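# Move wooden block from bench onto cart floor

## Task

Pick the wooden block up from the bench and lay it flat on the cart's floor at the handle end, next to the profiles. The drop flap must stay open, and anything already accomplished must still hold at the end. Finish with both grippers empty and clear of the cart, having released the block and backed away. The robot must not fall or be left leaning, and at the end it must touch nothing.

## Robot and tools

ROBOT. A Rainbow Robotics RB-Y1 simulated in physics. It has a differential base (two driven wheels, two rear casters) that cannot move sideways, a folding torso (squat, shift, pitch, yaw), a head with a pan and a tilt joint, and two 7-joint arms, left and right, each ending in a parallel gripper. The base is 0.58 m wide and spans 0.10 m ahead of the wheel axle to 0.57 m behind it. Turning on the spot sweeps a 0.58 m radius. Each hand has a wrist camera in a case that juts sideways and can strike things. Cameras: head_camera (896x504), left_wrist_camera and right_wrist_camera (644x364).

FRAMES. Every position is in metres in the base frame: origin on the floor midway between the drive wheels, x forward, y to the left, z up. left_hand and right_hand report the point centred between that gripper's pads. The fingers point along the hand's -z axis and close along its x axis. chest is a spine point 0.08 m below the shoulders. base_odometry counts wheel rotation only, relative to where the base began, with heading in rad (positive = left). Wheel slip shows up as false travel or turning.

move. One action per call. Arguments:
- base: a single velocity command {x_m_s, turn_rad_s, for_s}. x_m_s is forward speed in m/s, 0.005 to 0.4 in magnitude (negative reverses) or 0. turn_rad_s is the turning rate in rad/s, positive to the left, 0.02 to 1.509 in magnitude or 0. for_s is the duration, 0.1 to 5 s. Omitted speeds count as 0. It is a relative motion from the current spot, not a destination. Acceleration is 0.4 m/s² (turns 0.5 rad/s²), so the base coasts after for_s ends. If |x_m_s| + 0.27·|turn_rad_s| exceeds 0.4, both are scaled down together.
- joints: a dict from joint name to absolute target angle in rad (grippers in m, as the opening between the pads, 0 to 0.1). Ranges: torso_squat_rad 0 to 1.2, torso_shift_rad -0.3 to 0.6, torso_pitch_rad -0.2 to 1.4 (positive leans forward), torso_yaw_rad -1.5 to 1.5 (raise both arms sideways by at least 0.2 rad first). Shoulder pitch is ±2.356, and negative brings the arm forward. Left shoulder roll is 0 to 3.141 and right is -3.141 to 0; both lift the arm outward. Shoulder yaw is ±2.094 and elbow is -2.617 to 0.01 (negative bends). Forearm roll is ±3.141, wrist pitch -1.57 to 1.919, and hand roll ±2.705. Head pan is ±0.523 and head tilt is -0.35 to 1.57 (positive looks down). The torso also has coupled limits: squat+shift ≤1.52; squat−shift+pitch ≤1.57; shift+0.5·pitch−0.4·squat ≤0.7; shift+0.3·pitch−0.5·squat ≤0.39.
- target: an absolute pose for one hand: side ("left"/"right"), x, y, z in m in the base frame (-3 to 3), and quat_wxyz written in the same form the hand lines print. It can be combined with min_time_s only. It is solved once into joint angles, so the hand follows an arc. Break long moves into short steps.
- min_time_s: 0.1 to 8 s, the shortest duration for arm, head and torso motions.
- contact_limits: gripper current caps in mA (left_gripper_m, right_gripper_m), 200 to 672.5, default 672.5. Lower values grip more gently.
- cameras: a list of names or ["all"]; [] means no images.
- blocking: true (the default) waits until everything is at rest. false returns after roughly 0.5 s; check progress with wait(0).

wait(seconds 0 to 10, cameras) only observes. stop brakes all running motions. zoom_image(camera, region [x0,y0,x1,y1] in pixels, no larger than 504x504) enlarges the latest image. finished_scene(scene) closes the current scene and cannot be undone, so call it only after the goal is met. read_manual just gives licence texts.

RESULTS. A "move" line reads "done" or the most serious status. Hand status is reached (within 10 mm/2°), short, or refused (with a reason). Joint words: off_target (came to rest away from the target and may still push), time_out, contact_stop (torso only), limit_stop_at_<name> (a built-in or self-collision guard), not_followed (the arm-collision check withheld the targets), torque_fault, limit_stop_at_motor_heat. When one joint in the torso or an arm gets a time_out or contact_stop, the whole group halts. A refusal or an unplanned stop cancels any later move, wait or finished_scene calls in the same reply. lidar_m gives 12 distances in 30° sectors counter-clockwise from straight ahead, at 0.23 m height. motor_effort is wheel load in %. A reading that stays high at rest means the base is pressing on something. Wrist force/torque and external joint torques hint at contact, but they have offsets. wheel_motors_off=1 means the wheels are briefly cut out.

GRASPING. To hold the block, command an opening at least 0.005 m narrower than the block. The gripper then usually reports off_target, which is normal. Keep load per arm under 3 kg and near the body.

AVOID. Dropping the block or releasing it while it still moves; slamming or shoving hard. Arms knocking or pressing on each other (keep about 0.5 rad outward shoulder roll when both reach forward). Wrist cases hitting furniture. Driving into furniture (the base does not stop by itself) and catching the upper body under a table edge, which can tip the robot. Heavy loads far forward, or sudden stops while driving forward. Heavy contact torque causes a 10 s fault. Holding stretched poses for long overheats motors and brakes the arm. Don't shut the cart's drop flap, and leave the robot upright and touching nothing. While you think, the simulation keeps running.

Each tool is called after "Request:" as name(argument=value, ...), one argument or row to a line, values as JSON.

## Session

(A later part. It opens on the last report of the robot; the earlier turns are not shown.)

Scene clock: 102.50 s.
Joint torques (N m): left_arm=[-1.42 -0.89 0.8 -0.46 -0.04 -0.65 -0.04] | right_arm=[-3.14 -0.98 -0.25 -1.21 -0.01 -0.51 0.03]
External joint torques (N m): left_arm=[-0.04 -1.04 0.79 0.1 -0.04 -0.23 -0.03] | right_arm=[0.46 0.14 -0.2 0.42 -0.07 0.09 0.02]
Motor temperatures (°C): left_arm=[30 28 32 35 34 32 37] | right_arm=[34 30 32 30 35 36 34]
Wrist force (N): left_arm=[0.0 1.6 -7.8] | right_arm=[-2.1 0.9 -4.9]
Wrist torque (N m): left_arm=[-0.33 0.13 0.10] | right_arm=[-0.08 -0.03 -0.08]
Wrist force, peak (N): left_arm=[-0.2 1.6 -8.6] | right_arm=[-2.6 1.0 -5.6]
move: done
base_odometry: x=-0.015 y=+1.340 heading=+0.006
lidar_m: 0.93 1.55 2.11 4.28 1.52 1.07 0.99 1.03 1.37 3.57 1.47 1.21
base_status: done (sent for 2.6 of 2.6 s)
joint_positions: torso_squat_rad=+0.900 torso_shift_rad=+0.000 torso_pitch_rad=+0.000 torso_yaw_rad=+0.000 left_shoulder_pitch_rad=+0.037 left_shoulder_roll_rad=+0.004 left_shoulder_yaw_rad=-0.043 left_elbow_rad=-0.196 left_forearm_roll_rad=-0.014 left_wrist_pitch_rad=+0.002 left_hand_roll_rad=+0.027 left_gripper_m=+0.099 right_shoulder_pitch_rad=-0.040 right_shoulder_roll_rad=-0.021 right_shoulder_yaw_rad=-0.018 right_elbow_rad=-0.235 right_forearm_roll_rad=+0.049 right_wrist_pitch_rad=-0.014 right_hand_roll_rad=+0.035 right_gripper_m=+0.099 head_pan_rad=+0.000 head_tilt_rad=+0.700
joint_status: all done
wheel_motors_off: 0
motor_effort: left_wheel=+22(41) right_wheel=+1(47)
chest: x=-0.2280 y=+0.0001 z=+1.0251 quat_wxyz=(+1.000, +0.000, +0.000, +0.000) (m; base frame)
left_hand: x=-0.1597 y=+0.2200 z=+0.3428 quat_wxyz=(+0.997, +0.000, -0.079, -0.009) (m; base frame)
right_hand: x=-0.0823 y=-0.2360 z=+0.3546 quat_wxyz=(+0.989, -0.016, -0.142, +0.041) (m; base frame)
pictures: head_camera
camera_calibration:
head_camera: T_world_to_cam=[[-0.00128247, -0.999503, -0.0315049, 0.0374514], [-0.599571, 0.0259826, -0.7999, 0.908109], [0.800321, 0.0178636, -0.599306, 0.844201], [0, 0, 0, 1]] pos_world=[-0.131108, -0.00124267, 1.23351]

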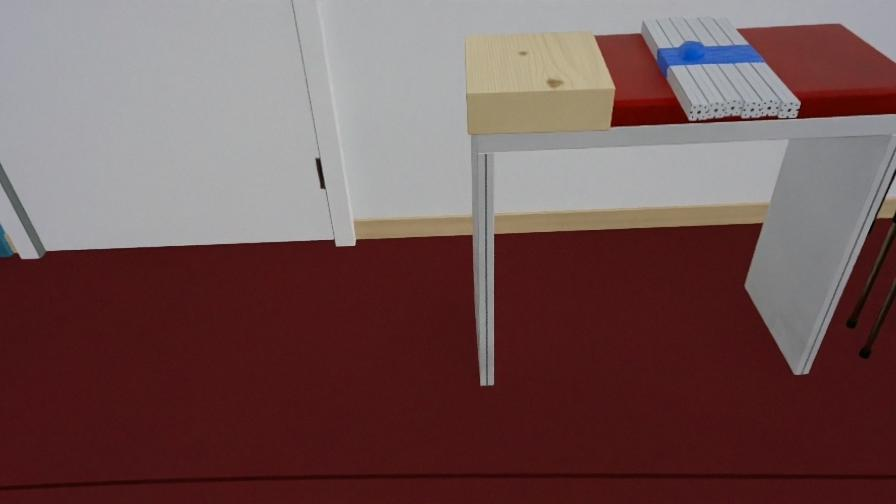

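Request:
move(
  target={"side":"right","x":0.2,"y":-0.2,"z":0.79,"quat_wxyz":[0.7071,0,-0.7071,0]},
  min_time_s=3,
  cameras=["right_wrist_camera"],
)

Request:
move(
  base={"x_m_s": 0.2, "for_s": 2.1},
  joints={"head_pan_rad": 0, "head_tilt_rad": 0.75},
  cameras=["head_camera", "right_wrist_camera"],
)

Scene clock: 111.90 s.
Joint torques (N m): left_arm=[-1.28 -0.73 0.68 -0.45 -0.2 -0.63 0] | right_arm=[-4.47 3 0.87 -11.22 -0.02 -1.93 0.29]
External joint torques (N m): left_arm=[0.1 -0.88 0.67 0.1 -0.21 -0.2 0.01] | right_arm=[1.06 2.07 0.67 -1.1 -0.3 -0.09 0.24]
Motor temperatures (°C): left_arm=[30 28 32 35 34 32 37] | right_arm=[34 30 32 30 35 36 34]
Wrist force (N): left_arm=[-0.4 1.3 -8.2] | right_arm=[-7.5 0.7 0.8]
Wrist torque (N m): left_arm=[-0.31 0.12 0.10] | right_arm=[-0.13 -0.41 -0.11]
Wrist force, peak (N): left_arm=[-0.1 1.2 -8.4] | right_arm=[-7.4 0.9 -1.0]
move: done
base_odometry: x=-0.015 y=+1.340 heading=+0.006
lidar_m: 0.92 1.54 2.09 4.27 1.51 1.07 0.98 1.02 1.37 3.58 1.47 1.21
base_status: not commanded
joint_positions: torso_squat_rad=+0.900 torso_shift_rad=+0.000 torso_pitch_rad=+0.000 torso_yaw_rad=+0.000 left_shoulder_pitch_rad=+0.037 left_shoulder_roll_rad=+0.004 left_shoulder_yaw_rad=-0.043 left_elbow_rad=-0.196 left_forearm_roll_rad=-0.014 left_wrist_pitch_rad=+0.002 left_hand_roll_rad=+0.027 left_gripper_m=+0.099 right_shoulder_pitch_rad=+0.337 right_shoulder_roll_rad=+0.000 right_shoulder_yaw_rad=+0.154 right_elbow_rad=-1.834 right_forearm_roll_rad=-0.275 right_wrist_pitch_rad=-0.060 right_hand_roll_rad=+0.304 right_gripper_m=+0.099 head_pan_rad=+0.000 head_tilt_rad=+0.700
joint_status: all done
wheel_motors_off: 0
motor_effort: left_wheel=+22(23) right_wheel=+3(4)
chest: x=-0.2280 y=+0.0001 z=+1.0251 quat_wxyz=(+1.000, +0.000, +0.000, +0.000) (m; base frame)
left_hand: x=-0.1597 y=+0.2200 z=+0.3428 quat_wxyz=(+0.997, +0.000, -0.079, -0.009) (m; base frame)
right_hand: x=+0.2000 y=-0.2004 z=+0.7899 quat_wxyz=(+0.705, +0.006, -0.709, +0.006) (m; base frame)
right_hand_status: reached (checked arc, planned for 3.0 s): 0 mm and 1.0 deg off.
pictures: right_wrist_camera
camera_calibration:
right_wrist_camera: T_world_to_cam=[[0.0313273, -0.0286883, -0.999097, 0.775972], [-0.520539, 0.852862, -0.0408111, 0.334331], [0.853263, 0.521348, 0.0117845, -0.00332371], [0, 0, 0, 1]] pos_world=[0.152559, -0.261144, 0.788955]

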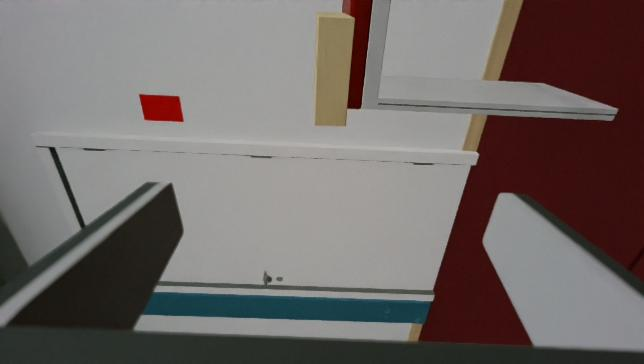

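Scene clock: 114.87 s.
Joint torques (N m): left_arm=[-1.16 -0.81 0.86 -0.61 -0.08 -0.57 -0.07] | right_arm=[-5.35 3.05 0.95 -11.48 -0.12 -1.93 0.23]
External joint torques (N m): left_arm=[0.22 -0.96 0.84 -0.05 -0.08 -0.15 -0.06] | right_arm=[0.18 2.12 0.76 -1.35 -0.4 -0.1 0.18]
Motor temperatures (°C): left_arm=[30 28 32 35 34 32 37] | right_arm=[34 30 32 30 35 36 34]
Wrist force (N): left_arm=[-0.3 1.3 -7.9] | right_arm=[-7.3 0.5 0.9]
Wrist torque (N m): left_arm=[-0.34 0.13 0.10] | right_arm=[-0.11 -0.42 -0.10]
Wrist force, peak (N): left_arm=[0.8 1.3 -8.5] | right_arm=[-7.6 1.0 1.7]
move: done
base_odometry: x=+0.405 y=+1.342 heading=+0.005
lidar_m: 0.50 1.11 1.53 3.97 2.12 1.51 1.42 1.47 1.96 1.57 0.91 1.05
base_status: done (sent for 2.1 of 2.1 s)
joint_positions: torso_squat_rad=+0.900 torso_shift_rad=+0.000 torso_pitch_rad=+0.000 torso_yaw_rad=+0.000 left_shoulder_pitch_rad=+0.037 left_shoulder_roll_rad=+0.004 left_shoulder_yaw_rad=-0.043 left_elbow_rad=-0.196 left_forearm_roll_rad=-0.014 left_wrist_pitch_rad=+0.002 left_hand_roll_rad=+0.027 left_gripper_m=+0.099 right_shoulder_pitch_rad=+0.338 right_shoulder_roll_rad=+0.000 right_shoulder_yaw_rad=+0.154 right_elbow_rad=-1.834 right_forearm_roll_rad=-0.275 right_wrist_pitch_rad=-0.060 right_hand_roll_rad=+0.304 right_gripper_m=+0.099 head_pan_rad=+0.000 head_tilt_rad=+0.750
joint_status: all done
wheel_motors_off: 0
motor_effort: left_wheel=-10(49) right_wheel=+12(42)
chest: x=-0.2279 y=+0.0001 z=+1.0251 quat_wxyz=(+1.000, +0.000, +0.000, +0.000) (m; base frame)
left_hand: x=-0.1597 y=+0.2200 z=+0.3429 quat_wxyz=(+0.997, +0.000, -0.079, -0.009) (m; base frame)
right_hand: x=+0.2000 y=-0.2004 z=+0.7898 quat_wxyz=(+0.706, +0.006, -0.709, +0.006) (m; base frame)
pictures: head_camera, right_wrist_camera
camera_calibration:
head_camera: T_world_to_cam=[[-0.00285982, -0.999503, -0.0314002, 0.0369984], [-0.638809, 0.0259842, -0.768926, 0.862105], [0.76936, 0.0178597, -0.638566, 0.885894], [0, 0, 0, 1]] pos_world=[-0.130745, -0.001243, 1.22976]
right_wrist_camera: T_world_to_cam=[[0.0310644, -0.0286902, -0.999106, 0.775923], [-0.520481, 0.852904, -0.0406748, 0.334218], [0.853308, 0.521279, 0.0115623, -0.0031065], [0, 0, 0, 1]] pos_world=[0.152501, -0.261175, 0.788859]

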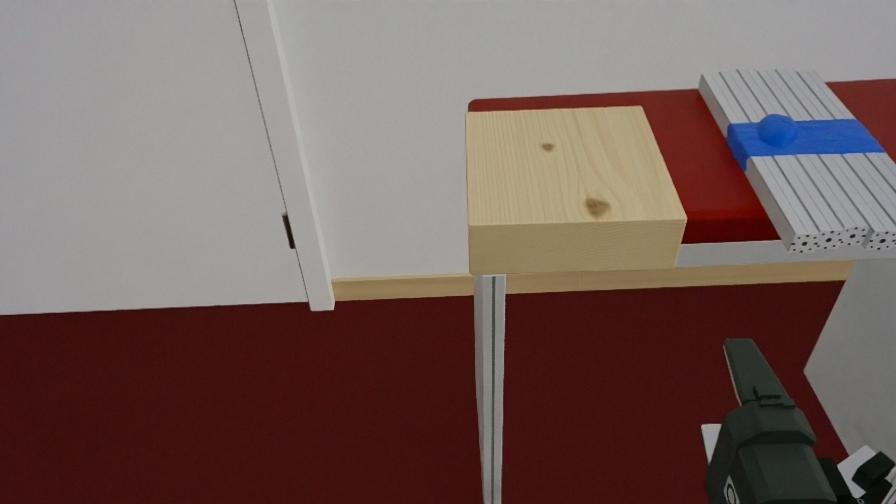

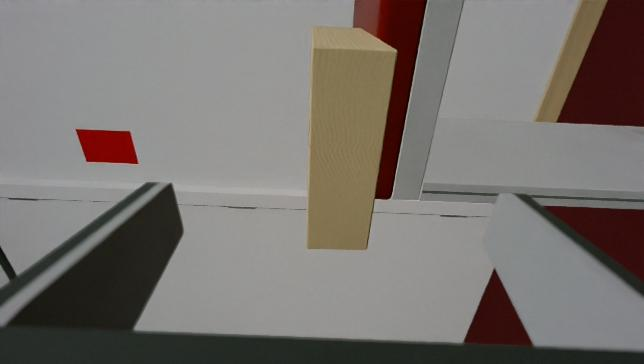

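Request:
move(
  target={"side":"right","x":0.33,"y":-0.12,"z":0.772,"quat_wxyz":[0.7071,0,-0.7071,0]},
  min_time_s=2,
  cameras=["head_camera","right_wrist_camera"],
)

Scene clock: 122.90 s.
Joint torques (N m): left_arm=[-1.16 -0.75 0.74 -0.45 -0.06 -0.74 -0.11] | right_arm=[-16.1 3.28 0.34 -9.83 0.73 -1.05 0.05]
External joint torques (N m): left_arm=[0.21 -0.9 0.72 0.11 -0.06 -0.32 -0.11] | right_arm=[-1.73 1.66 0.94 -0.19 -0.09 -0.16 0]
Motor temperatures (°C): left_arm=[30 28 32 35 34 32 37] | right_arm=[34 30 32 30 35 36 34]
Wrist force (N): left_arm=[-0.5 1.2 -7.6] | right_arm=[-7.3 0.9 0.9]
Wrist torque (N m): left_arm=[-0.32 0.06 0.11] | right_arm=[-0.15 -0.43 -0.11]
Wrist force, peak (N): left_arm=[0.3 2.4 -8.6] | right_arm=[-8.0 0.8 1.3]
move: done
base_odometry: x=+0.405 y=+1.342 heading=+0.005
lidar_m: 0.50 1.14 1.55 3.98 2.11 1.52 1.41 1.46 1.96 1.57 0.90 1.06
base_status: not commanded
joint_positions: torso_squat_rad=+0.900 torso_shift_rad=+0.000 torso_pitch_rad=+0.000 torso_yaw_rad=+0.000 left_shoulder_pitch_rad=+0.037 left_shoulder_roll_rad=+0.004 left_shoulder_yaw_rad=-0.043 left_elbow_rad=-0.196 left_forearm_roll_rad=-0.014 left_wrist_pitch_rad=+0.002 left_hand_roll_rad=+0.027 left_gripper_m=+0.099 right_shoulder_pitch_rad=-0.263 right_shoulder_roll_rad=+0.000 right_shoulder_yaw_rad=+0.291 right_elbow_rad=-1.163 right_forearm_roll_rad=-1.199 right_wrist_pitch_rad=-0.395 right_hand_roll_rad=+1.086 right_gripper_m=+0.099 head_pan_rad=+0.000 head_tilt_rad=+0.750
joint_status: all done
wheel_motors_off: 0
motor_effort: left_wheel=-11(12) right_wheel=+13(14)
chest: x=-0.2280 y=+0.0001 z=+1.0251 quat_wxyz=(+1.000, +0.000, +0.000, +0.000) (m; base frame)
left_hand: x=-0.1597 y=+0.2200 z=+0.3429 quat_wxyz=(+0.997, +0.000, -0.079, -0.009) (m; base frame)
right_hand: x=+0.3299 y=-0.1202 z=+0.7715 quat_wxyz=(+0.705, +0.002, -0.709, +0.002) (m; base frame)
right_hand_status: reached (checked arc, planned for 2.0 s): 1 mm and 0.5 deg off.
pictures: head_camera, right_wrist_camera
camera_calibration:
head_camera: T_world_to_cam=[[-0.00285959, -0.999503, -0.0314001, 0.0369984], [-0.638804, 0.0259841, -0.768931, 0.862108], [0.769364, 0.0178597, -0.63856, 0.885894], [0, 0, 0, 1]] pos_world=[-0.130752, -0.00124293, 1.22976]
right_wrist_camera: T_world_to_cam=[[0.0331214, -0.0281548, -0.999055, 0.755223], [-0.510745, 0.858748, -0.0411333, 0.330553], [0.859094, 0.511625, 0.014063, -0.1606], [0, 0, 0, 1]] pos_world=[0.281784, -0.180432, 0.770365]

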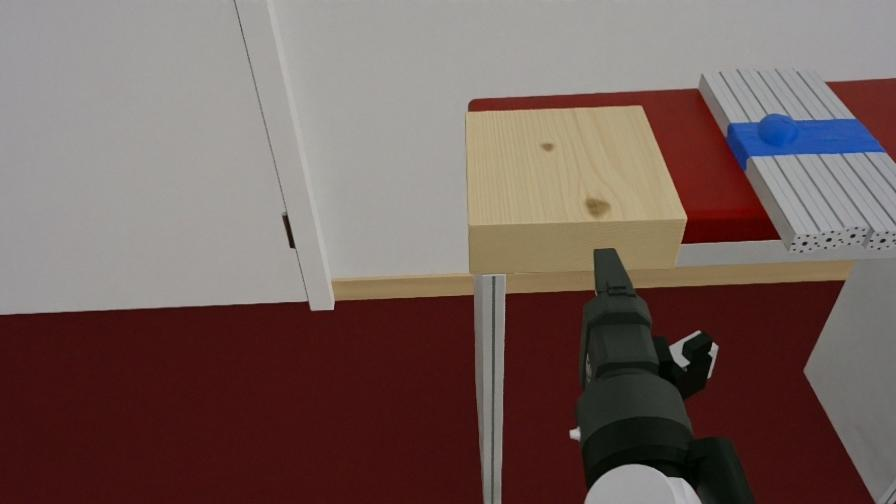

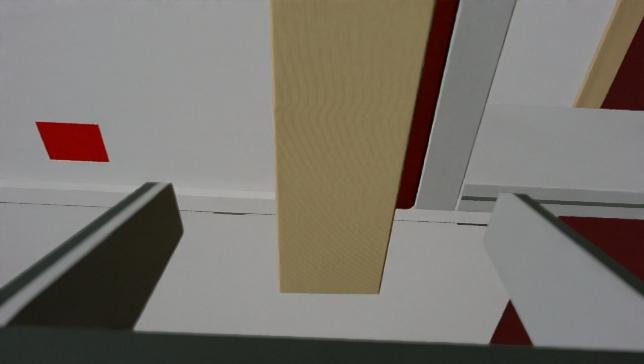

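Request:
move(
  target={"side":"right","x":0.4,"y":-0.12,"z":0.772,"quat_wxyz":[0.7071,0,-0.7071,0]},
  min_time_s=2,
  cameras=["head_camera","right_wrist_camera"],
)

Request:
move(
  target={"side":"right","x":0.43,"y":-0.12,"z":0.772,"quat_wxyz":[0.7071,0,-0.7071,0]},
  min_time_s=2,
  cameras=["head_camera","right_wrist_camera"],
)

Scene clock: 127.23 s.
Joint torques (N m): left_arm=[-1.27 -0.65 0.63 -0.39 -0.08 -0.63 -0.13] | right_arm=[-21.08 -2.96 -0.25 -8.2 0.94 -1.6 0.02]
External joint torques (N m): left_arm=[0.11 -0.8 0.62 0.17 -0.08 -0.21 -0.12] | right_arm=[-1.67 -1.23 0.92 0.1 0.11 -0.15 -0.03]
Motor temperatures (°C): left_arm=[30 28 32 35 34 32 37] | right_arm=[34 30 32 30 35 36 34]
Wrist force (N): left_arm=[0.5 0.6 -7.8] | right_arm=[-7.5 0.9 0.8]
Wrist torque (N m): left_arm=[-0.22 0.19 0.10] | right_arm=[-0.16 -0.44 -0.12]
Wrist force, peak (N): left_arm=[-0.3 1.1 -8.4] | right_arm=[-8.0 0.9 0.8]
move: done
base_odometry: x=+0.405 y=+1.342 heading=+0.005
lidar_m: 0.49 1.13 1.55 3.99 2.12 1.52 1.41 1.47 1.97 1.56 0.90 1.04
base_status: not commanded
joint_positions: torso_squat_rad=+0.900 torso_shift_rad=+0.000 torso_pitch_rad=+0.000 torso_yaw_rad=+0.000 left_shoulder_pitch_rad=+0.037 left_shoulder_roll_rad=+0.004 left_shoulder_yaw_rad=-0.043 left_elbow_rad=-0.196 left_forearm_roll_rad=-0.014 left_wrist_pitch_rad=+0.002 left_hand_roll_rad=+0.027 left_gripper_m=+0.099 right_shoulder_pitch_rad=-0.672 right_shoulder_roll_rad=-0.029 right_shoulder_yaw_rad=+0.350 right_elbow_rad=-0.586 right_forearm_roll_rad=-1.106 right_wrist_pitch_rad=-0.530 right_hand_roll_rad=+0.714 right_gripper_m=+0.099 head_pan_rad=+0.000 head_tilt_rad=+0.750
joint_status: all done
wheel_motors_off: 0
motor_effort: left_wheel=-11(13) right_wheel=+13(16)
chest: x=-0.2280 y=+0.0001 z=+1.0251 quat_wxyz=(+1.000, +0.000, +0.000, +0.000) (m; base frame)
left_hand: x=-0.1597 y=+0.2200 z=+0.3429 quat_wxyz=(+0.997, +0.000, -0.079, -0.009) (m; base frame)
right_hand: x=+0.3998 y=-0.1201 z=+0.7722 quat_wxyz=(+0.708, +0.000, -0.706, +0.000) (m; base frame)
right_hand_status: reached (checked arc, planned for 2.0 s): 0 mm and 0.2 deg off.
pictures: head_camera, right_wrist_camera
camera_calibration:
head_camera: T_world_to_cam=[[-0.00285964, -0.999503, -0.0314001, 0.0369984], [-0.638804, 0.0259842, -0.768931, 0.862108], [0.769364, 0.0178597, -0.638561, 0.885894], [0, 0, 0, 1]] pos_world=[-0.130751, -0.00124293, 1.22976]
right_wrist_camera: T_world_to_cam=[[0.0227748, -0.0290931, -0.999317, 0.757807], [-0.506954, 0.861195, -0.0366256, 0.361467], [0.861672, 0.507442, 0.00486466, -0.21509], [0, 0, 0, 1]] pos_world=[0.351325, -0.1801, 0.771575]

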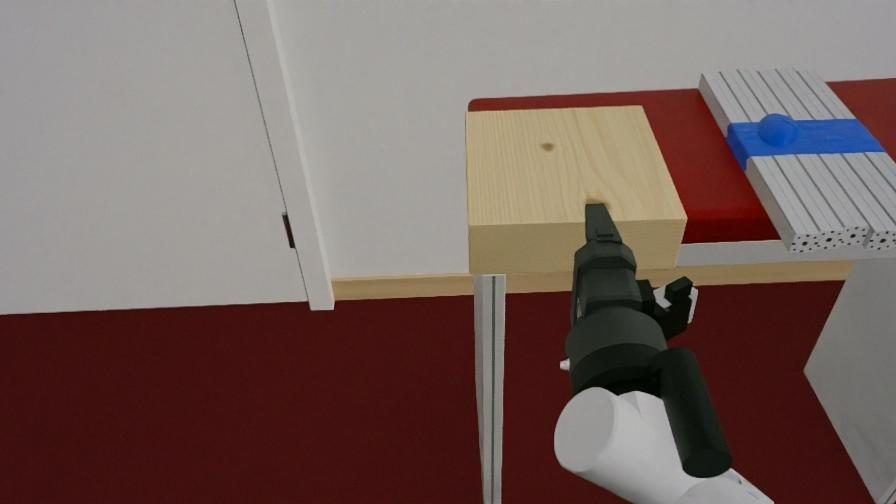

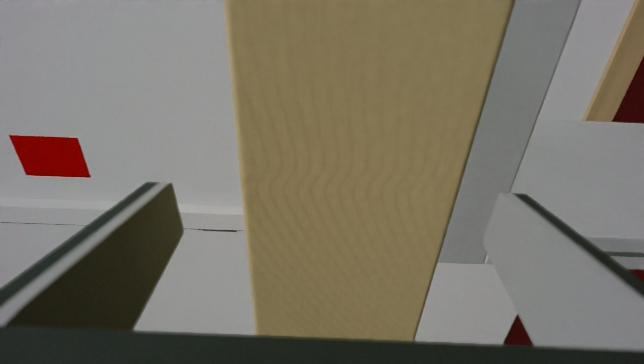

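Scene clock: 129.57 s.
Joint torques (N m): left_arm=[-1.03 -0.63 0.82 -0.55 -0.11 -0.75 -0.13] | right_arm=[-23.51 -1.81 0.52 -7.07 0.87 -1.53 -0.28]
External joint torques (N m): left_arm=[0.35 -0.78 0.81 0 -0.11 -0.33 -0.12] | right_arm=[-1.95 2.02 1.11 0.26 0.24 0.12 -0.33]
Motor temperatures (°C): left_arm=[30 28 32 35 34 32 37] | right_arm=[34 30 32 30 35 36 34]
Wrist force (N): left_arm=[0.1 1.0 -8.1] | right_arm=[-7.5 0.4 0.7]
Wrist torque (N m): left_arm=[-0.28 0.12 0.10] | right_arm=[-0.10 -0.44 -0.11]
Wrist force, peak (N): left_arm=[-0.4 1.4 -8.5] | right_arm=[-7.7 0.5 1.1]
move: short
base_odometry: x=+0.405 y=+1.342 heading=+0.005
lidar_m: 0.51 1.13 1.54 3.98 2.14 1.51 1.40 1.46 1.97 1.56 0.91 1.04
base_status: not commanded
joint_positions: torso_squat_rad=+0.900 torso_shift_rad=+0.000 torso_pitch_rad=+0.000 torso_yaw_rad=+0.000 left_shoulder_pitch_rad=+0.037 left_shoulder_roll_rad=+0.004 left_shoulder_yaw_rad=-0.043 left_elbow_rad=-0.196 left_forearm_roll_rad=-0.014 left_wrist_pitch_rad=+0.002 left_hand_roll_rad=+0.027 left_gripper_m=+0.099 right_shoulder_pitch_rad=-0.899 right_shoulder_roll_rad=-0.027 right_shoulder_yaw_rad=+0.381 right_elbow_rad=-0.267 right_forearm_roll_rad=-1.086 right_wrist_pitch_rad=-0.461 right_hand_roll_rad=+0.532 right_gripper_m=+0.099 head_pan_rad=+0.000 head_tilt_rad=+0.750
joint_status: all done
wheel_motors_off: 0
motor_effort: left_wheel=-12(12) right_wheel=+14(16)
chest: x=-0.2280 y=+0.0001 z=+1.0251 quat_wxyz=(+1.000, +0.000, +0.000, +0.000) (m; base frame)
left_hand: x=-0.1597 y=+0.2200 z=+0.3429 quat_wxyz=(+0.997, +0.000, -0.079, -0.009) (m; base frame)
right_hand: x=+0.4290 y=-0.1207 z=+0.7725 quat_wxyz=(+0.743, +0.011, -0.670, +0.011) (m; base frame)
right_hand_status: short (checked arc, as near as the solve gets, planned for 2.0 s): 1 mm and 6.2 deg off. The place is met; only the turn is off.
pictures: head_camera, right_wrist_camera
camera_calibration:
head_camera: T_world_to_cam=[[-0.00285948, -0.999503, -0.0314, 0.0369983], [-0.638804, 0.025984, -0.768931, 0.862108], [0.769364, 0.0178597, -0.638561, 0.885894], [0, 0, 0, 1]] pos_world=[-0.130751, -0.00124284, 1.22976]
right_wrist_camera: T_world_to_cam=[[-0.0759112, -0.0296339, -0.996674, 0.797726], [-0.533631, 0.845576, 0.0155024, 0.346027], [0.842304, 0.533033, -0.0800022, -0.163008], [0, 0, 0, 1]] pos_world=[0.38251, -0.182064, 0.776667]

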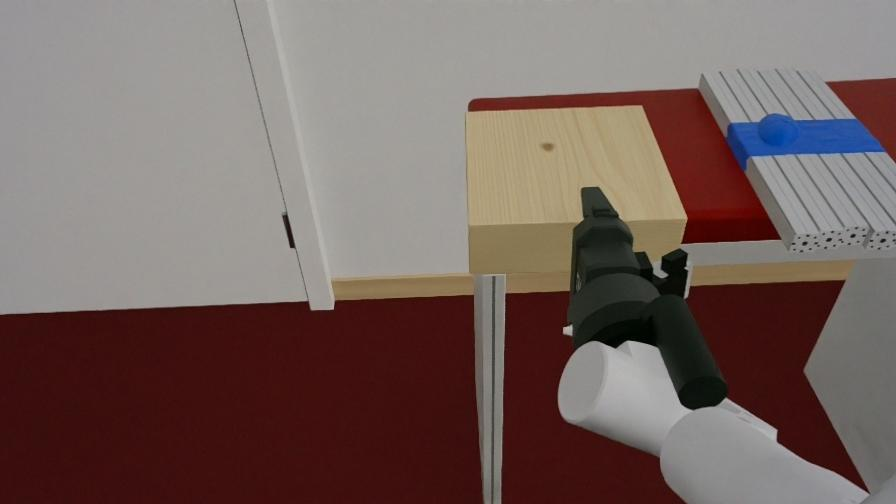

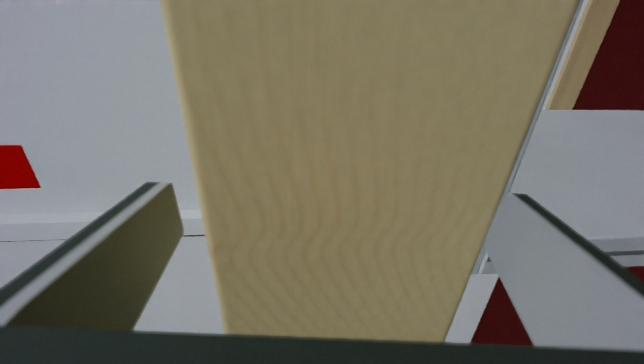

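Request:
move(
  target={"side":"right","x":0.35,"y":-0.12,"z":0.772,"quat_wxyz":[0.7071,0,-0.7071,0]},
  min_time_s=2,
  cameras=[],
)

Request:
move(
  base={"x_m_s": 0.04, "for_s": 2},
  cameras=["head_camera", "right_wrist_camera"],
)

Scene clock: 133.40 s.
Joint torques (N m): left_arm=[-1.34 -0.6 0.53 -0.29 -0.06 -0.65 -0.02] | right_arm=[-15.47 3.02 -2.84 -10.68 0.53 -0.93 0.18]
External joint torques (N m): left_arm=[0.03 -0.75 0.52 0.26 -0.07 -0.23 -0.01] | right_arm=[0.29 2.21 -1.84 -1.24 -0.33 0.04 0.13]
Motor temperatures (°C): left_arm=[30 28 32 35 34 32 37] | right_arm=[34 30 32 31 35 36 34]
Wrist force (N): left_arm=[0.2 1.4 -7.9] | right_arm=[-6.7 0.3 1.4]
Wrist torque (N m): left_arm=[-0.30 0.14 0.12] | right_arm=[-0.09 -0.34 -0.12]
Wrist force, peak (N): left_arm=[-0.4 1.5 -8.5] | right_arm=[-7.6 0.5 1.2]
move: done
base_odometry: x=+0.405 y=+1.342 heading=+0.005
lidar_m: 0.50 1.13 1.55 3.98 2.11 1.52 1.41 1.45 1.98 1.57 0.90 1.06
base_status: not commanded
joint_positions: torso_squat_rad=+0.900 torso_shift_rad=+0.000 torso_pitch_rad=+0.000 torso_yaw_rad=+0.000 left_shoulder_pitch_rad=+0.037 left_shoulder_roll_rad=+0.004 left_shoulder_yaw_rad=-0.043 left_elbow_rad=-0.196 left_forearm_roll_rad=-0.014 left_wrist_pitch_rad=+0.002 left_hand_roll_rad=+0.027 left_gripper_m=+0.099 right_shoulder_pitch_rad=-0.362 right_shoulder_roll_rad=-0.019 right_shoulder_yaw_rad=+0.309 right_elbow_rad=-1.045 right_forearm_roll_rad=-1.219 right_wrist_pitch_rad=-0.431 right_hand_roll_rad=+1.038 right_gripper_m=+0.099 head_pan_rad=+0.000 head_tilt_rad=+0.750
joint_status: all done
wheel_motors_off: 0
motor_effort: left_wheel=-11(12) right_wheel=+13(15)
chest: x=-0.2280 y=+0.0001 z=+1.0251 quat_wxyz=(+1.000, +0.000, +0.000, +0.000) (m; base frame)
left_hand: x=-0.1597 y=+0.2200 z=+0.3429 quat_wxyz=(+0.997, +0.000, -0.079, -0.009) (m; base frame)
right_hand: x=+0.3500 y=-0.1201 z=+0.7720 quat_wxyz=(+0.706, +0.001, -0.708, +0.001) (m; base frame)
right_hand_status: reached (checked arc, planned for 2.0 s): 0 mm and 0.2 deg off.
pictures: none
No camera images: "cameras" was empty.

Scene clock: 135.97 s.
Joint torques (N m): left_arm=[-1.38 -0.77 0.52 -0.19 -0.03 -0.74 -0.08] | right_arm=[-15.95 2.36 -2.77 -10.39 0.51 -0.95 0.07]
External joint torques (N m): left_arm=[-0.01 -0.93 0.5 0.37 -0.03 -0.31 -0.07] | right_arm=[-0.19 1.55 -1.77 -0.95 -0.35 0.02 0.02]
Motor temperatures (°C): left_arm=[30 28 32 35 34 32 37] | right_arm=[34 30 32 31 35 36 34]
Wrist force (N): left_arm=[-0.2 1.5 -7.4] | right_arm=[-7.1 0.8 1.3]
Wrist torque (N m): left_arm=[-0.31 0.11 0.07] | right_arm=[-0.14 -0.40 -0.09]
Wrist force, peak (N): left_arm=[-0.4 1.0 -8.5] | right_arm=[-7.9 1.1 1.6]
move: done
base_odometry: x=+0.485 y=+1.343 heading=+0.004
lidar_m: 0.43 1.04 1.42 3.69 2.24 1.61 1.49 1.54 2.08 1.25 0.87 1.04
base_status: done (sent for 2 of 2 s)
joint_positions: torso_squat_rad=+0.900 torso_shift_rad=+0.000 torso_pitch_rad=+0.000 torso_yaw_rad=+0.000 left_shoulder_pitch_rad=+0.037 left_shoulder_roll_rad=+0.004 left_shoulder_yaw_rad=-0.043 left_elbow_rad=-0.196 left_forearm_roll_rad=-0.014 left_wrist_pitch_rad=+0.002 left_hand_roll_rad=+0.027 left_gripper_m=+0.099 right_shoulder_pitch_rad=-0.362 right_shoulder_roll_rad=-0.019 right_shoulder_yaw_rad=+0.309 right_elbow_rad=-1.045 right_forearm_roll_rad=-1.219 right_wrist_pitch_rad=-0.431 right_hand_roll_rad=+1.038 right_gripper_m=+0.099 head_pan_rad=+0.000 head_tilt_rad=+0.750
joint_status: not commanded
wheel_motors_off: 0
motor_effort: left_wheel=-11(28) right_wheel=+12(34)
chest: x=-0.2280 y=+0.0001 z=+1.0251 quat_wxyz=(+1.000, +0.000, +0.000, +0.000) (m; base frame)
left_hand: x=-0.1597 y=+0.2200 z=+0.3428 quat_wxyz=(+0.997, +0.000, -0.079, -0.009) (m; base frame)
right_hand: x=+0.3499 y=-0.1201 z=+0.7720 quat_wxyz=(+0.706, +0.001, -0.708, +0.000) (m; base frame)
pictures: head_camera, right_wrist_camera
camera_calibration:
head_camera: T_world_to_cam=[[-0.00285842, -0.999503, -0.0314031, 0.0370009], [-0.638771, 0.0259864, -0.768958, 0.862126], [0.769392, 0.0178614, -0.638528, 0.88588], [0, 0, 0, 1]] pos_world=[-0.130782, -0.00124411, 1.22976]
right_wrist_camera: T_world_to_cam=[[0.0301524, -0.0289081, -0.999127, 0.756038], [-0.507733, 0.860575, -0.0402221, 0.339155], [0.860987, 0.508502, 0.0112708, -0.176742], [0, 0, 0, 1]] pos_world=[0.301577, -0.180139, 0.771011]

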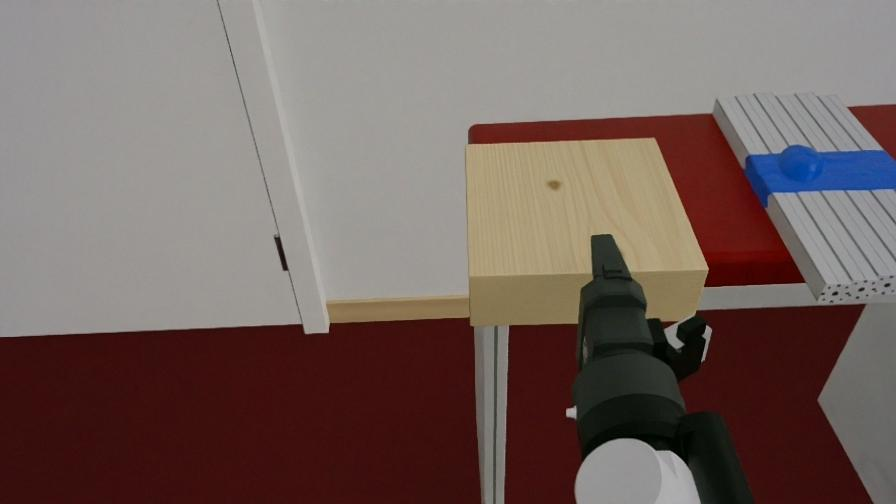

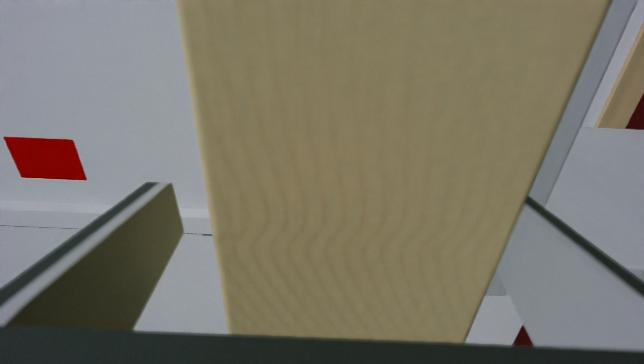

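Request:
move(
  target={"side":"right","x":0.37,"y":-0.12,"z":0.765,"quat_wxyz":[0.7071,0,-0.7071,0]},
  min_time_s=2,
  cameras=["head_camera","right_wrist_camera"],
)

Request:
zoom_image(
  camera="head_camera",
  region=[460, 200, 760, 370],
)

Scene clock: 141.47 s.
Joint torques (N m): left_arm=[-1.49 -0.76 0.78 -0.35 -0.04 -0.62 -0.03] | right_arm=[-19.21 -1.69 -0.08 -8.95 1.12 -1.37 -0.29]
External joint torques (N m): left_arm=[-0.12 -0.91 0.77 0.2 -0.04 -0.2 -0.02] | right_arm=[-1.99 -1.52 1.18 0.06 0.24 -0.2 -0.34]
Motor temperatures (°C): left_arm=[30 28 32 35 34 32 37] | right_arm=[34 30 32 31 35 36 34]
Wrist force (N): left_arm=[-0.8 1.4 -8.0] | right_arm=[-6.9 0.8 0.8]
Wrist torque (N m): left_arm=[-0.38 0.09 0.10] | right_arm=[-0.13 -0.39 -0.09]
Wrist force, peak (N): left_arm=[-0.2 2.0 -8.3] | right_arm=[-8.1 1.1 1.6]
move: done
base_odometry: x=+0.485 y=+1.343 heading=+0.004
lidar_m: 0.42 1.06 1.42 3.69 2.25 1.61 1.49 1.53 2.06 1.28 0.87 1.04
base_status: not commanded
joint_positions: torso_squat_rad=+0.900 torso_shift_rad=+0.000 torso_pitch_rad=+0.000 torso_yaw_rad=+0.000 left_shoulder_pitch_rad=+0.037 left_shoulder_roll_rad=+0.004 left_shoulder_yaw_rad=-0.043 left_elbow_rad=-0.196 left_forearm_roll_rad=-0.014 left_wrist_pitch_rad=+0.002 left_hand_roll_rad=+0.027 left_gripper_m=+0.099 right_shoulder_pitch_rad=-0.479 right_shoulder_roll_rad=-0.031 right_shoulder_yaw_rad=+0.332 right_elbow_rad=-0.867 right_forearm_roll_rad=-1.183 right_wrist_pitch_rad=-0.476 right_hand_roll_rad=+0.914 right_gripper_m=+0.099 head_pan_rad=+0.000 head_tilt_rad=+0.750
joint_status: all done
wheel_motors_off: 0
motor_effort: left_wheel=-11(12) right_wheel=+12(14)
chest: x=-0.2280 y=+0.0001 z=+1.0251 quat_wxyz=(+1.000, +0.000, +0.000, +0.000) (m; base frame)
left_hand: x=-0.1597 y=+0.2200 z=+0.3428 quat_wxyz=(+0.997, +0.000, -0.079, -0.009) (m; base frame)
right_hand: x=+0.3696 y=-0.1205 z=+0.7654 quat_wxyz=(+0.709, +0.000, -0.705, +0.000) (m; base frame)
right_hand_status: reached (checked arc, planned for 2.0 s): 1 mm and 0.4 deg off.
pictures: head_camera, right_wrist_camera
camera_calibration:
head_camera: T_world_to_cam=[[-0.00285841, -0.999503, -0.031403, 0.0370008], [-0.638769, 0.0259864, -0.768959, 0.862127], [0.769393, 0.0178613, -0.638526, 0.88588], [0, 0, 0, 1]] pos_world=[-0.130784, -0.00124408, 1.22976]
right_wrist_camera: T_world_to_cam=[[0.0200794, -0.0298922, -0.999351, 0.752667], [-0.506521, 0.861478, -0.0359454, 0.345584], [0.861994, 0.506914, 0.00215697, -0.186975], [0, 0, 0, 1]] pos_world=[0.321104, -0.180433, 0.765005]

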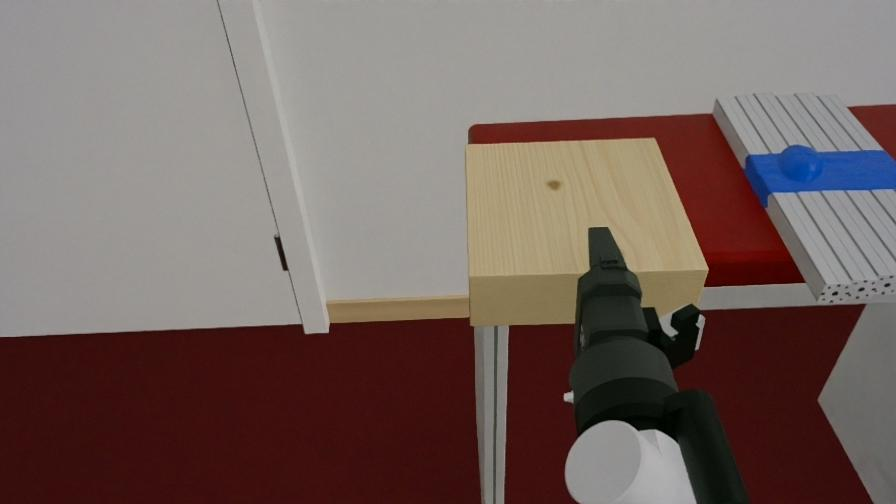

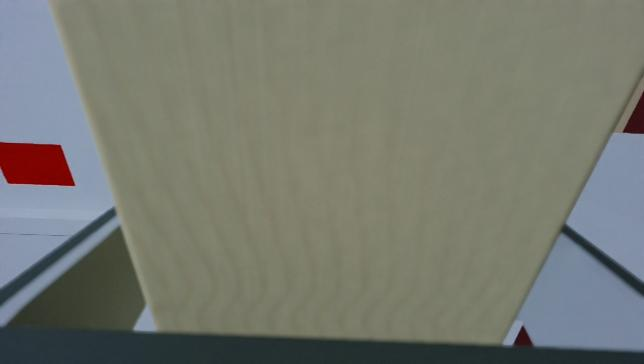

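Scaled by 1.680 from the camera's 896x504 image, which has a finer 1280x720 frame.

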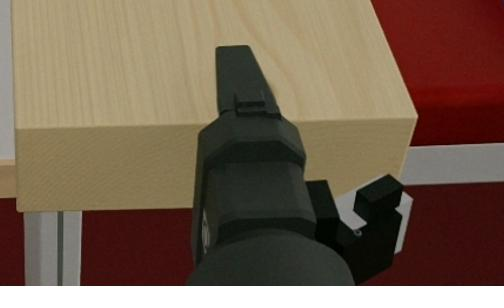

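Request:
move(
  target={"side":"right","x":0.38,"y":-0.12,"z":0.765,"quat_wxyz":[0.7071,0,-0.7071,0]},
  min_time_s=1,
  cameras=[],
)

Request:
move(
  joints={"right_gripper_m": 0.055},
  cameras=["head_camera","right_wrist_camera"],
)

Scene clock: 144.57 s.
Joint torques (N m): left_arm=[-1.29 -0.68 0.67 -0.52 -0.08 -0.57 0] | right_arm=[-19.99 -1.64 -0.21 -8.44 0.98 -1.51 -0.15]
External joint torques (N m): left_arm=[0.08 -0.83 0.66 0.04 -0.09 -0.15 0.01] | right_arm=[-1.97 -0.89 1.14 0.24 0.1 -0.21 -0.2]
Motor temperatures (°C): left_arm=[30 28 32 35 34 32 37] | right_arm=[34 30 32 31 35 36 34]
Wrist force (N): left_arm=[-0.1 0.9 -7.3] | right_arm=[-7.5 1.0 1.1]
Wrist torque (N m): left_arm=[-0.29 0.18 0.11] | right_arm=[-0.17 -0.44 -0.08]
Wrist force, peak (N): left_arm=[-0.5 1.5 -8.6] | right_arm=[-7.6 0.9 1.4]
move: done
base_odometry: x=+0.485 y=+1.343 heading=+0.004
lidar_m: 0.41 1.05 1.43 3.69 2.25 1.61 1.49 1.54 2.07 1.25 0.87 1.04
base_status: not commanded
joint_positions: torso_squat_rad=+0.900 torso_shift_rad=+0.000 torso_pitch_rad=+0.000 torso_yaw_rad=+0.000 left_shoulder_pitch_rad=+0.037 left_shoulder_roll_rad=+0.004 left_shoulder_yaw_rad=-0.043 left_elbow_rad=-0.196 left_forearm_roll_rad=-0.014 left_wrist_pitch_rad=+0.002 left_hand_roll_rad=+0.027 left_gripper_m=+0.099 right_shoulder_pitch_rad=-0.550 right_shoulder_roll_rad=-0.036 right_shoulder_yaw_rad=+0.357 right_elbow_rad=-0.757 right_forearm_roll_rad=-1.158 right_wrist_pitch_rad=-0.511 right_hand_roll_rad=+0.826 right_gripper_m=+0.099 head_pan_rad=+0.000 head_tilt_rad=+0.750
joint_status: all done
wheel_motors_off: 0
motor_effort: left_wheel=-11(12) right_wheel=+12(14)
chest: x=-0.2280 y=+0.0001 z=+1.0251 quat_wxyz=(+1.000, +0.000, +0.000, +0.000) (m; base frame)
left_hand: x=-0.1597 y=+0.2200 z=+0.3428 quat_wxyz=(+0.997, +0.000, -0.079, -0.009) (m; base frame)
right_hand: x=+0.3798 y=-0.1201 z=+0.7650 quat_wxyz=(+0.708, +0.000, -0.706, +0.000) (m; base frame)
right_hand_status: reached (checked arc, planned for 1.0 s): 0 mm and 0.1 deg off.
pictures: none
No camera images: "cameras" was empty.

Scene clock: 145.57 s.
Joint torques (N m): left_arm=[-1.34 -0.83 0.63 -0.36 -0.04 -0.6 -0.08] | right_arm=[-18.52 -1.9 -0.22 -8.21 0.79 -0.68 -0.11]
External joint torques (N m): left_arm=[0.03 -0.98 0.62 0.19 -0.05 -0.18 -0.08] | right_arm=[-0.49 -1.14 1.13 0.47 -0.09 0.62 -0.16]
Motor temperatures (°C): left_arm=[30 28 32 35 34 32 37] | right_arm=[34 30 32 31 35 36 34]
Wrist force (N): left_arm=[-0.5 1.2 -7.4] | right_arm=[-3.9 0.1 3.1]
Wrist torque (N m): left_arm=[-0.33 0.11 0.08] | right_arm=[-0.09 -0.82 -0.25]
Wrist force, peak (N): left_arm=[0.3 1.8 -7.9] | right_arm=[-7.6 0.2 0.8]
move: off_target
base_odometry: x=+0.485 y=+1.343 heading=+0.004
lidar_m: 0.42 1.06 1.43 3.69 2.24 1.60 1.49 1.54 2.07 1.26 0.87 1.04
base_status: not commanded
joint_positions: torso_squat_rad=+0.900 torso_shift_rad=+0.000 torso_pitch_rad=+0.000 torso_yaw_rad=+0.000 left_shoulder_pitch_rad=+0.037 left_shoulder_roll_rad=+0.004 left_shoulder_yaw_rad=-0.043 left_elbow_rad=-0.196 left_forearm_roll_rad=-0.014 left_wrist_pitch_rad=+0.002 left_hand_roll_rad=+0.027 left_gripper_m=+0.099 right_shoulder_pitch_rad=-0.550 right_shoulder_roll_rad=-0.036 right_shoulder_yaw_rad=+0.357 right_elbow_rad=-0.758 right_forearm_roll_rad=-1.158 right_wrist_pitch_rad=-0.511 right_hand_roll_rad=+0.826 right_gripper_m=+0.076 head_pan_rad=+0.000 head_tilt_rad=+0.750
joint_status: right_gripper_m off_target (ended at +0.076, target +0.055)
wheel_motors_off: 0
motor_effort: left_wheel=-11(12) right_wheel=+11(15)
chest: x=-0.2280 y=+0.0001 z=+1.0251 quat_wxyz=(+1.000, +0.000, +0.000, +0.000) (m; base frame)
left_hand: x=-0.1597 y=+0.2200 z=+0.3429 quat_wxyz=(+0.997, +0.000, -0.079, -0.009) (m; base frame)
right_hand: x=+0.3799 y=-0.1200 z=+0.7654 quat_wxyz=(+0.708, +0.000, -0.707, +0.000) (m; base frame)
pictures: head_camera, right_wrist_camera
camera_calibration:
head_camera: T_world_to_cam=[[-0.00285855, -0.999503, -0.0314031, 0.0370009], [-0.63875, 0.025987, -0.768976, 0.862139], [0.769409, 0.0178605, -0.638506, 0.885874], [0, 0, 0, 1]] pos_world=[-0.130803, -0.00124415, 1.22976]
right_wrist_camera: T_world_to_cam=[[0.0247873, -0.0288431, -0.999277, 0.750686], [-0.506585, 0.861377, -0.0374287, 0.351562], [0.861834, 0.507146, 0.00673973, -0.199529], [0, 0, 0, 1]] pos_world=[0.331449, -0.179985, 0.764646]

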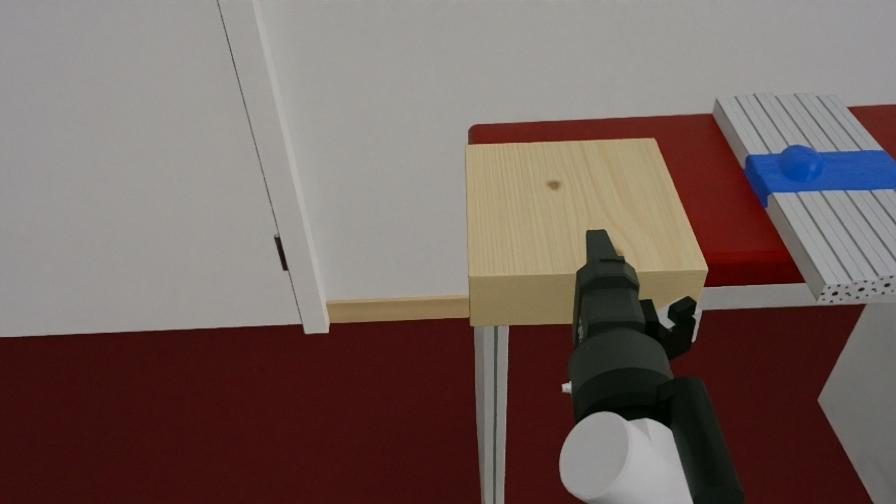

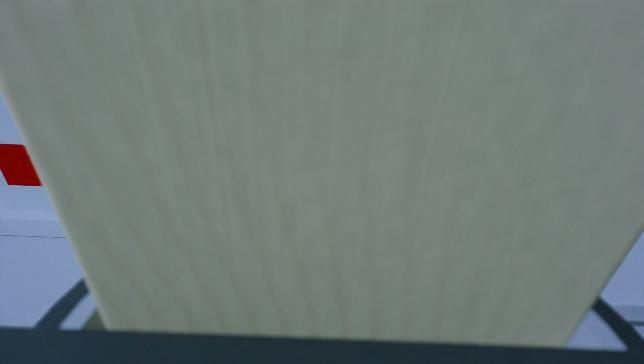

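Request:
move(
  joints={"torso_squat_rad": 0.85},
  min_time_s=2,
  cameras=["head_camera","right_wrist_camera"],
)

Scene clock: 148.87 s.
Joint torques (N m): left_arm=[-1.5 -0.84 0.87 -0.53 -0.04 -0.65 0.02] | right_arm=[-31.25 -1.16 -1.06 -20.37 2.61 -6.07 -0.03]
External joint torques (N m): left_arm=[-0.15 -1 0.85 0.01 -0.05 -0.23 0.03] | right_arm=[-13.3 -0.42 0.28 -11.71 1.74 -4.77 -0.09]
Motor temperatures (°C): left_arm=[30 28 32 35 34 32 37] | right_arm=[34 30 32 31 35 36 34]
Wrist force (N): left_arm=[-0.4 0.7 -7.0] | right_arm=[-29.2 1.4 0.5]
Wrist torque (N m): left_arm=[-0.24 0.11 0.09] | right_arm=[-0.12 1.59 0.29]
Wrist force, peak (N): left_arm=[-0.5 1.8 -8.6] | right_arm=[-29.2 1.4 0.5]
move: done
base_odometry: x=+0.485 y=+1.343 heading=+0.004
lidar_m: 0.43 1.05 1.43 3.68 2.26 1.62 1.49 1.54 2.06 1.25 0.87 1.04
base_status: not commanded
joint_positions: torso_squat_rad=+0.850 torso_shift_rad=+0.000 torso_pitch_rad=+0.001 torso_yaw_rad=+0.000 left_shoulder_pitch_rad=+0.037 left_shoulder_roll_rad=+0.004 left_shoulder_yaw_rad=-0.043 left_elbow_rad=-0.196 left_forearm_roll_rad=-0.014 left_wrist_pitch_rad=+0.002 left_hand_roll_rad=+0.027 left_gripper_m=+0.099 right_shoulder_pitch_rad=-0.547 right_shoulder_roll_rad=-0.036 right_shoulder_yaw_rad=+0.357 right_elbow_rad=-0.754 right_forearm_roll_rad=-1.158 right_wrist_pitch_rad=-0.510 right_hand_roll_rad=+0.826 right_gripper_m=+0.074 head_pan_rad=+0.000 head_tilt_rad=+0.750
joint_status: all done
wheel_motors_off: 0
motor_effort: left_wheel=-11(12) right_wheel=+11(13)
chest: x=-0.2275 y=+0.0001 z=+1.0519 quat_wxyz=(+1.000, +0.000, +0.001, +0.000) (m; base frame)
left_hand: x=-0.1600 y=+0.2200 z=+0.3697 quat_wxyz=(+0.997, +0.000, -0.079, -0.009) (m; base frame)
right_hand: x=+0.3789 y=-0.1209 z=+0.7882 quat_wxyz=(+0.710, -0.001, -0.704, +0.000) (m; base frame)
pictures: head_camera, right_wrist_camera
camera_calibration:
head_camera: T_world_to_cam=[[-0.00289278, -0.999503, -0.0314029, 0.0378404], [-0.639588, 0.0259893, -0.768279, 0.882215], [0.768713, 0.0178624, -0.639345, 0.903366], [0, 0, 0, 1]] pos_world=[-0.130066, -0.00124287, 1.25654]
right_wrist_camera: T_world_to_cam=[[0.0168738, -0.0299508, -0.999409, 0.776441], [-0.50616, 0.861755, -0.0343714, 0.350171], [0.862275, 0.50644, -0.000618814, -0.192849], [0, 0, 0, 1]] pos_world=[0.330429, -0.18084, 0.787898]

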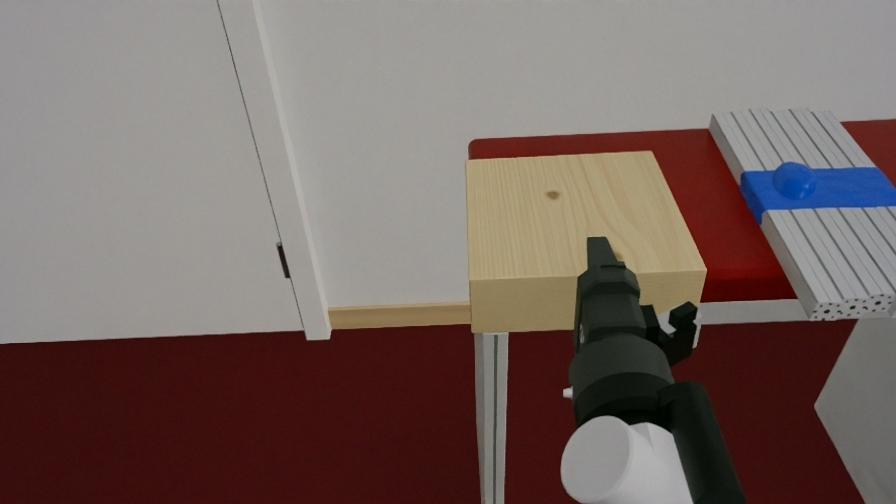

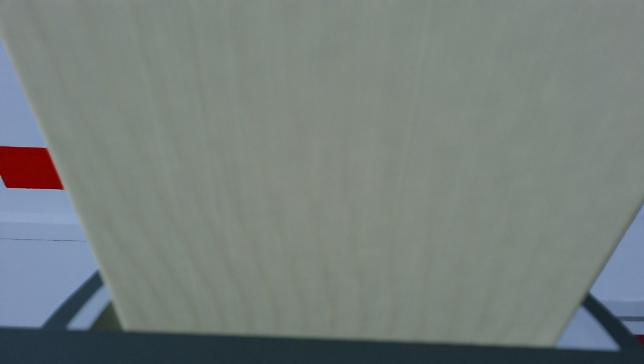

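Request:
move(
  joints={"torso_squat_rad": 0.75},
  min_time_s=2,
  cameras=["head_camera","right_wrist_camera"],
)

Scene clock: 154.20 s.
Joint torques (N m): left_arm=[-1.45 -0.73 0.83 -0.38 -0.02 -0.6 -0.01] | right_arm=[-31.72 -1.67 -1.31 -20.49 2.62 -6.23 -0.01]
External joint torques (N m): left_arm=[-0.11 -0.88 0.82 0.16 -0.03 -0.18 0] | right_arm=[-13.77 -0.92 0.03 -11.83 1.75 -4.93 -0.06]
Motor temperatures (°C): left_arm=[30 28 32 35 34 32 37] | right_arm=[35 30 32 31 35 37 34]
Wrist force (N): left_arm=[-0.7 0.5 -7.8] | right_arm=[-28.8 1.5 -0.3]
Wrist torque (N m): left_arm=[-0.21 0.07 0.11] | right_arm=[-0.13 1.63 0.28]
Wrist force, peak (N): left_arm=[-0.1 1.3 -8.5] | right_arm=[-29.5 1.1 -0.2]
move: done
base_odometry: x=+0.485 y=+1.343 heading=+0.004
lidar_m: 0.42 1.05 1.44 3.69 2.24 1.61 1.49 1.55 2.08 1.27 0.88 1.03
base_status: not commanded
joint_positions: torso_squat_rad=+0.750 torso_shift_rad=+0.000 torso_pitch_rad=+0.001 torso_yaw_rad=+0.000 left_shoulder_pitch_rad=+0.037 left_shoulder_roll_rad=+0.004 left_shoulder_yaw_rad=-0.043 left_elbow_rad=-0.196 left_forearm_roll_rad=-0.014 left_wrist_pitch_rad=+0.002 left_hand_roll_rad=+0.027 left_gripper_m=+0.099 right_shoulder_pitch_rad=-0.547 right_shoulder_roll_rad=-0.036 right_shoulder_yaw_rad=+0.357 right_elbow_rad=-0.754 right_forearm_roll_rad=-1.158 right_wrist_pitch_rad=-0.510 right_hand_roll_rad=+0.826 right_gripper_m=+0.074 head_pan_rad=+0.000 head_tilt_rad=+0.750
joint_status: all done
wheel_motors_off: 0
motor_effort: left_wheel=-12(12) right_wheel=+11(14)
chest: x=-0.2275 y=+0.0001 z=+1.1021 quat_wxyz=(+1.000, +0.000, +0.001, +0.000) (m; base frame)
left_hand: x=-0.1599 y=+0.2200 z=+0.4199 quat_wxyz=(+0.997, +0.000, -0.079, -0.009) (m; base frame)
right_hand: x=+0.3789 y=-0.1209 z=+0.8383 quat_wxyz=(+0.710, -0.001, -0.704, +0.000) (m; base frame)
pictures: head_camera, right_wrist_camera
camera_calibration:
head_camera: T_world_to_cam=[[-0.002893, -0.999503, -0.0314039, 0.0394228], [-0.639593, 0.0259901, -0.768275, 0.920787], [0.768709, 0.0178631, -0.63935, 0.935445], [0, 0, 0, 1]] pos_world=[-0.130042, -0.0012381, 1.30673]
right_wrist_camera: T_world_to_cam=[[0.016776, -0.0299638, -0.99941, 0.826589], [-0.506149, 0.861763, -0.0343331, 0.351868], [0.862283, 0.506426, -0.000709271, -0.192744], [0, 0, 0, 1]] pos_world=[0.33043, -0.180848, 0.838046]

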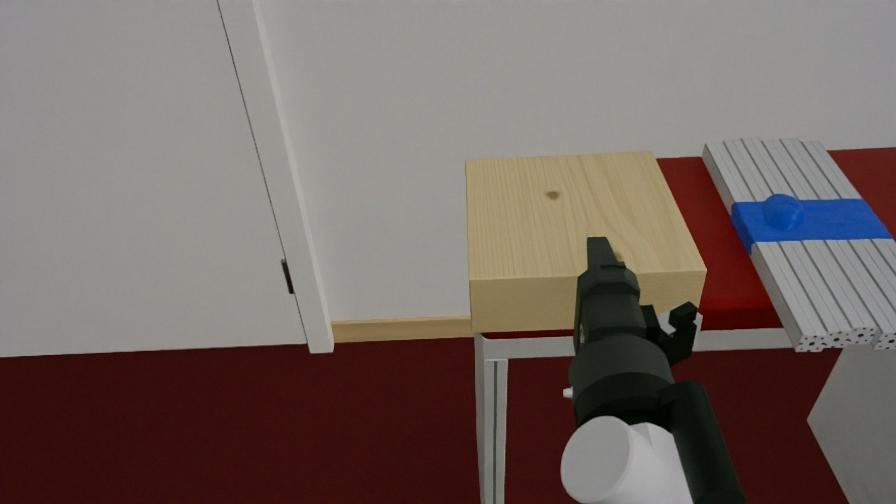

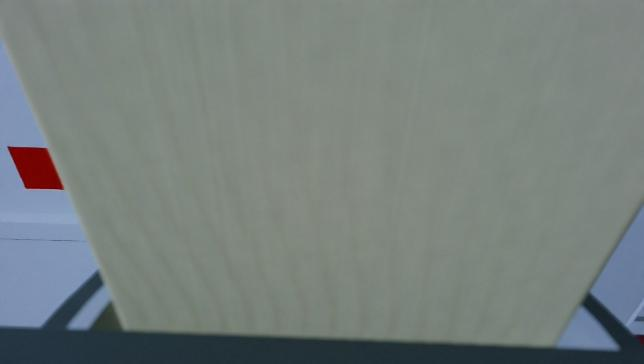

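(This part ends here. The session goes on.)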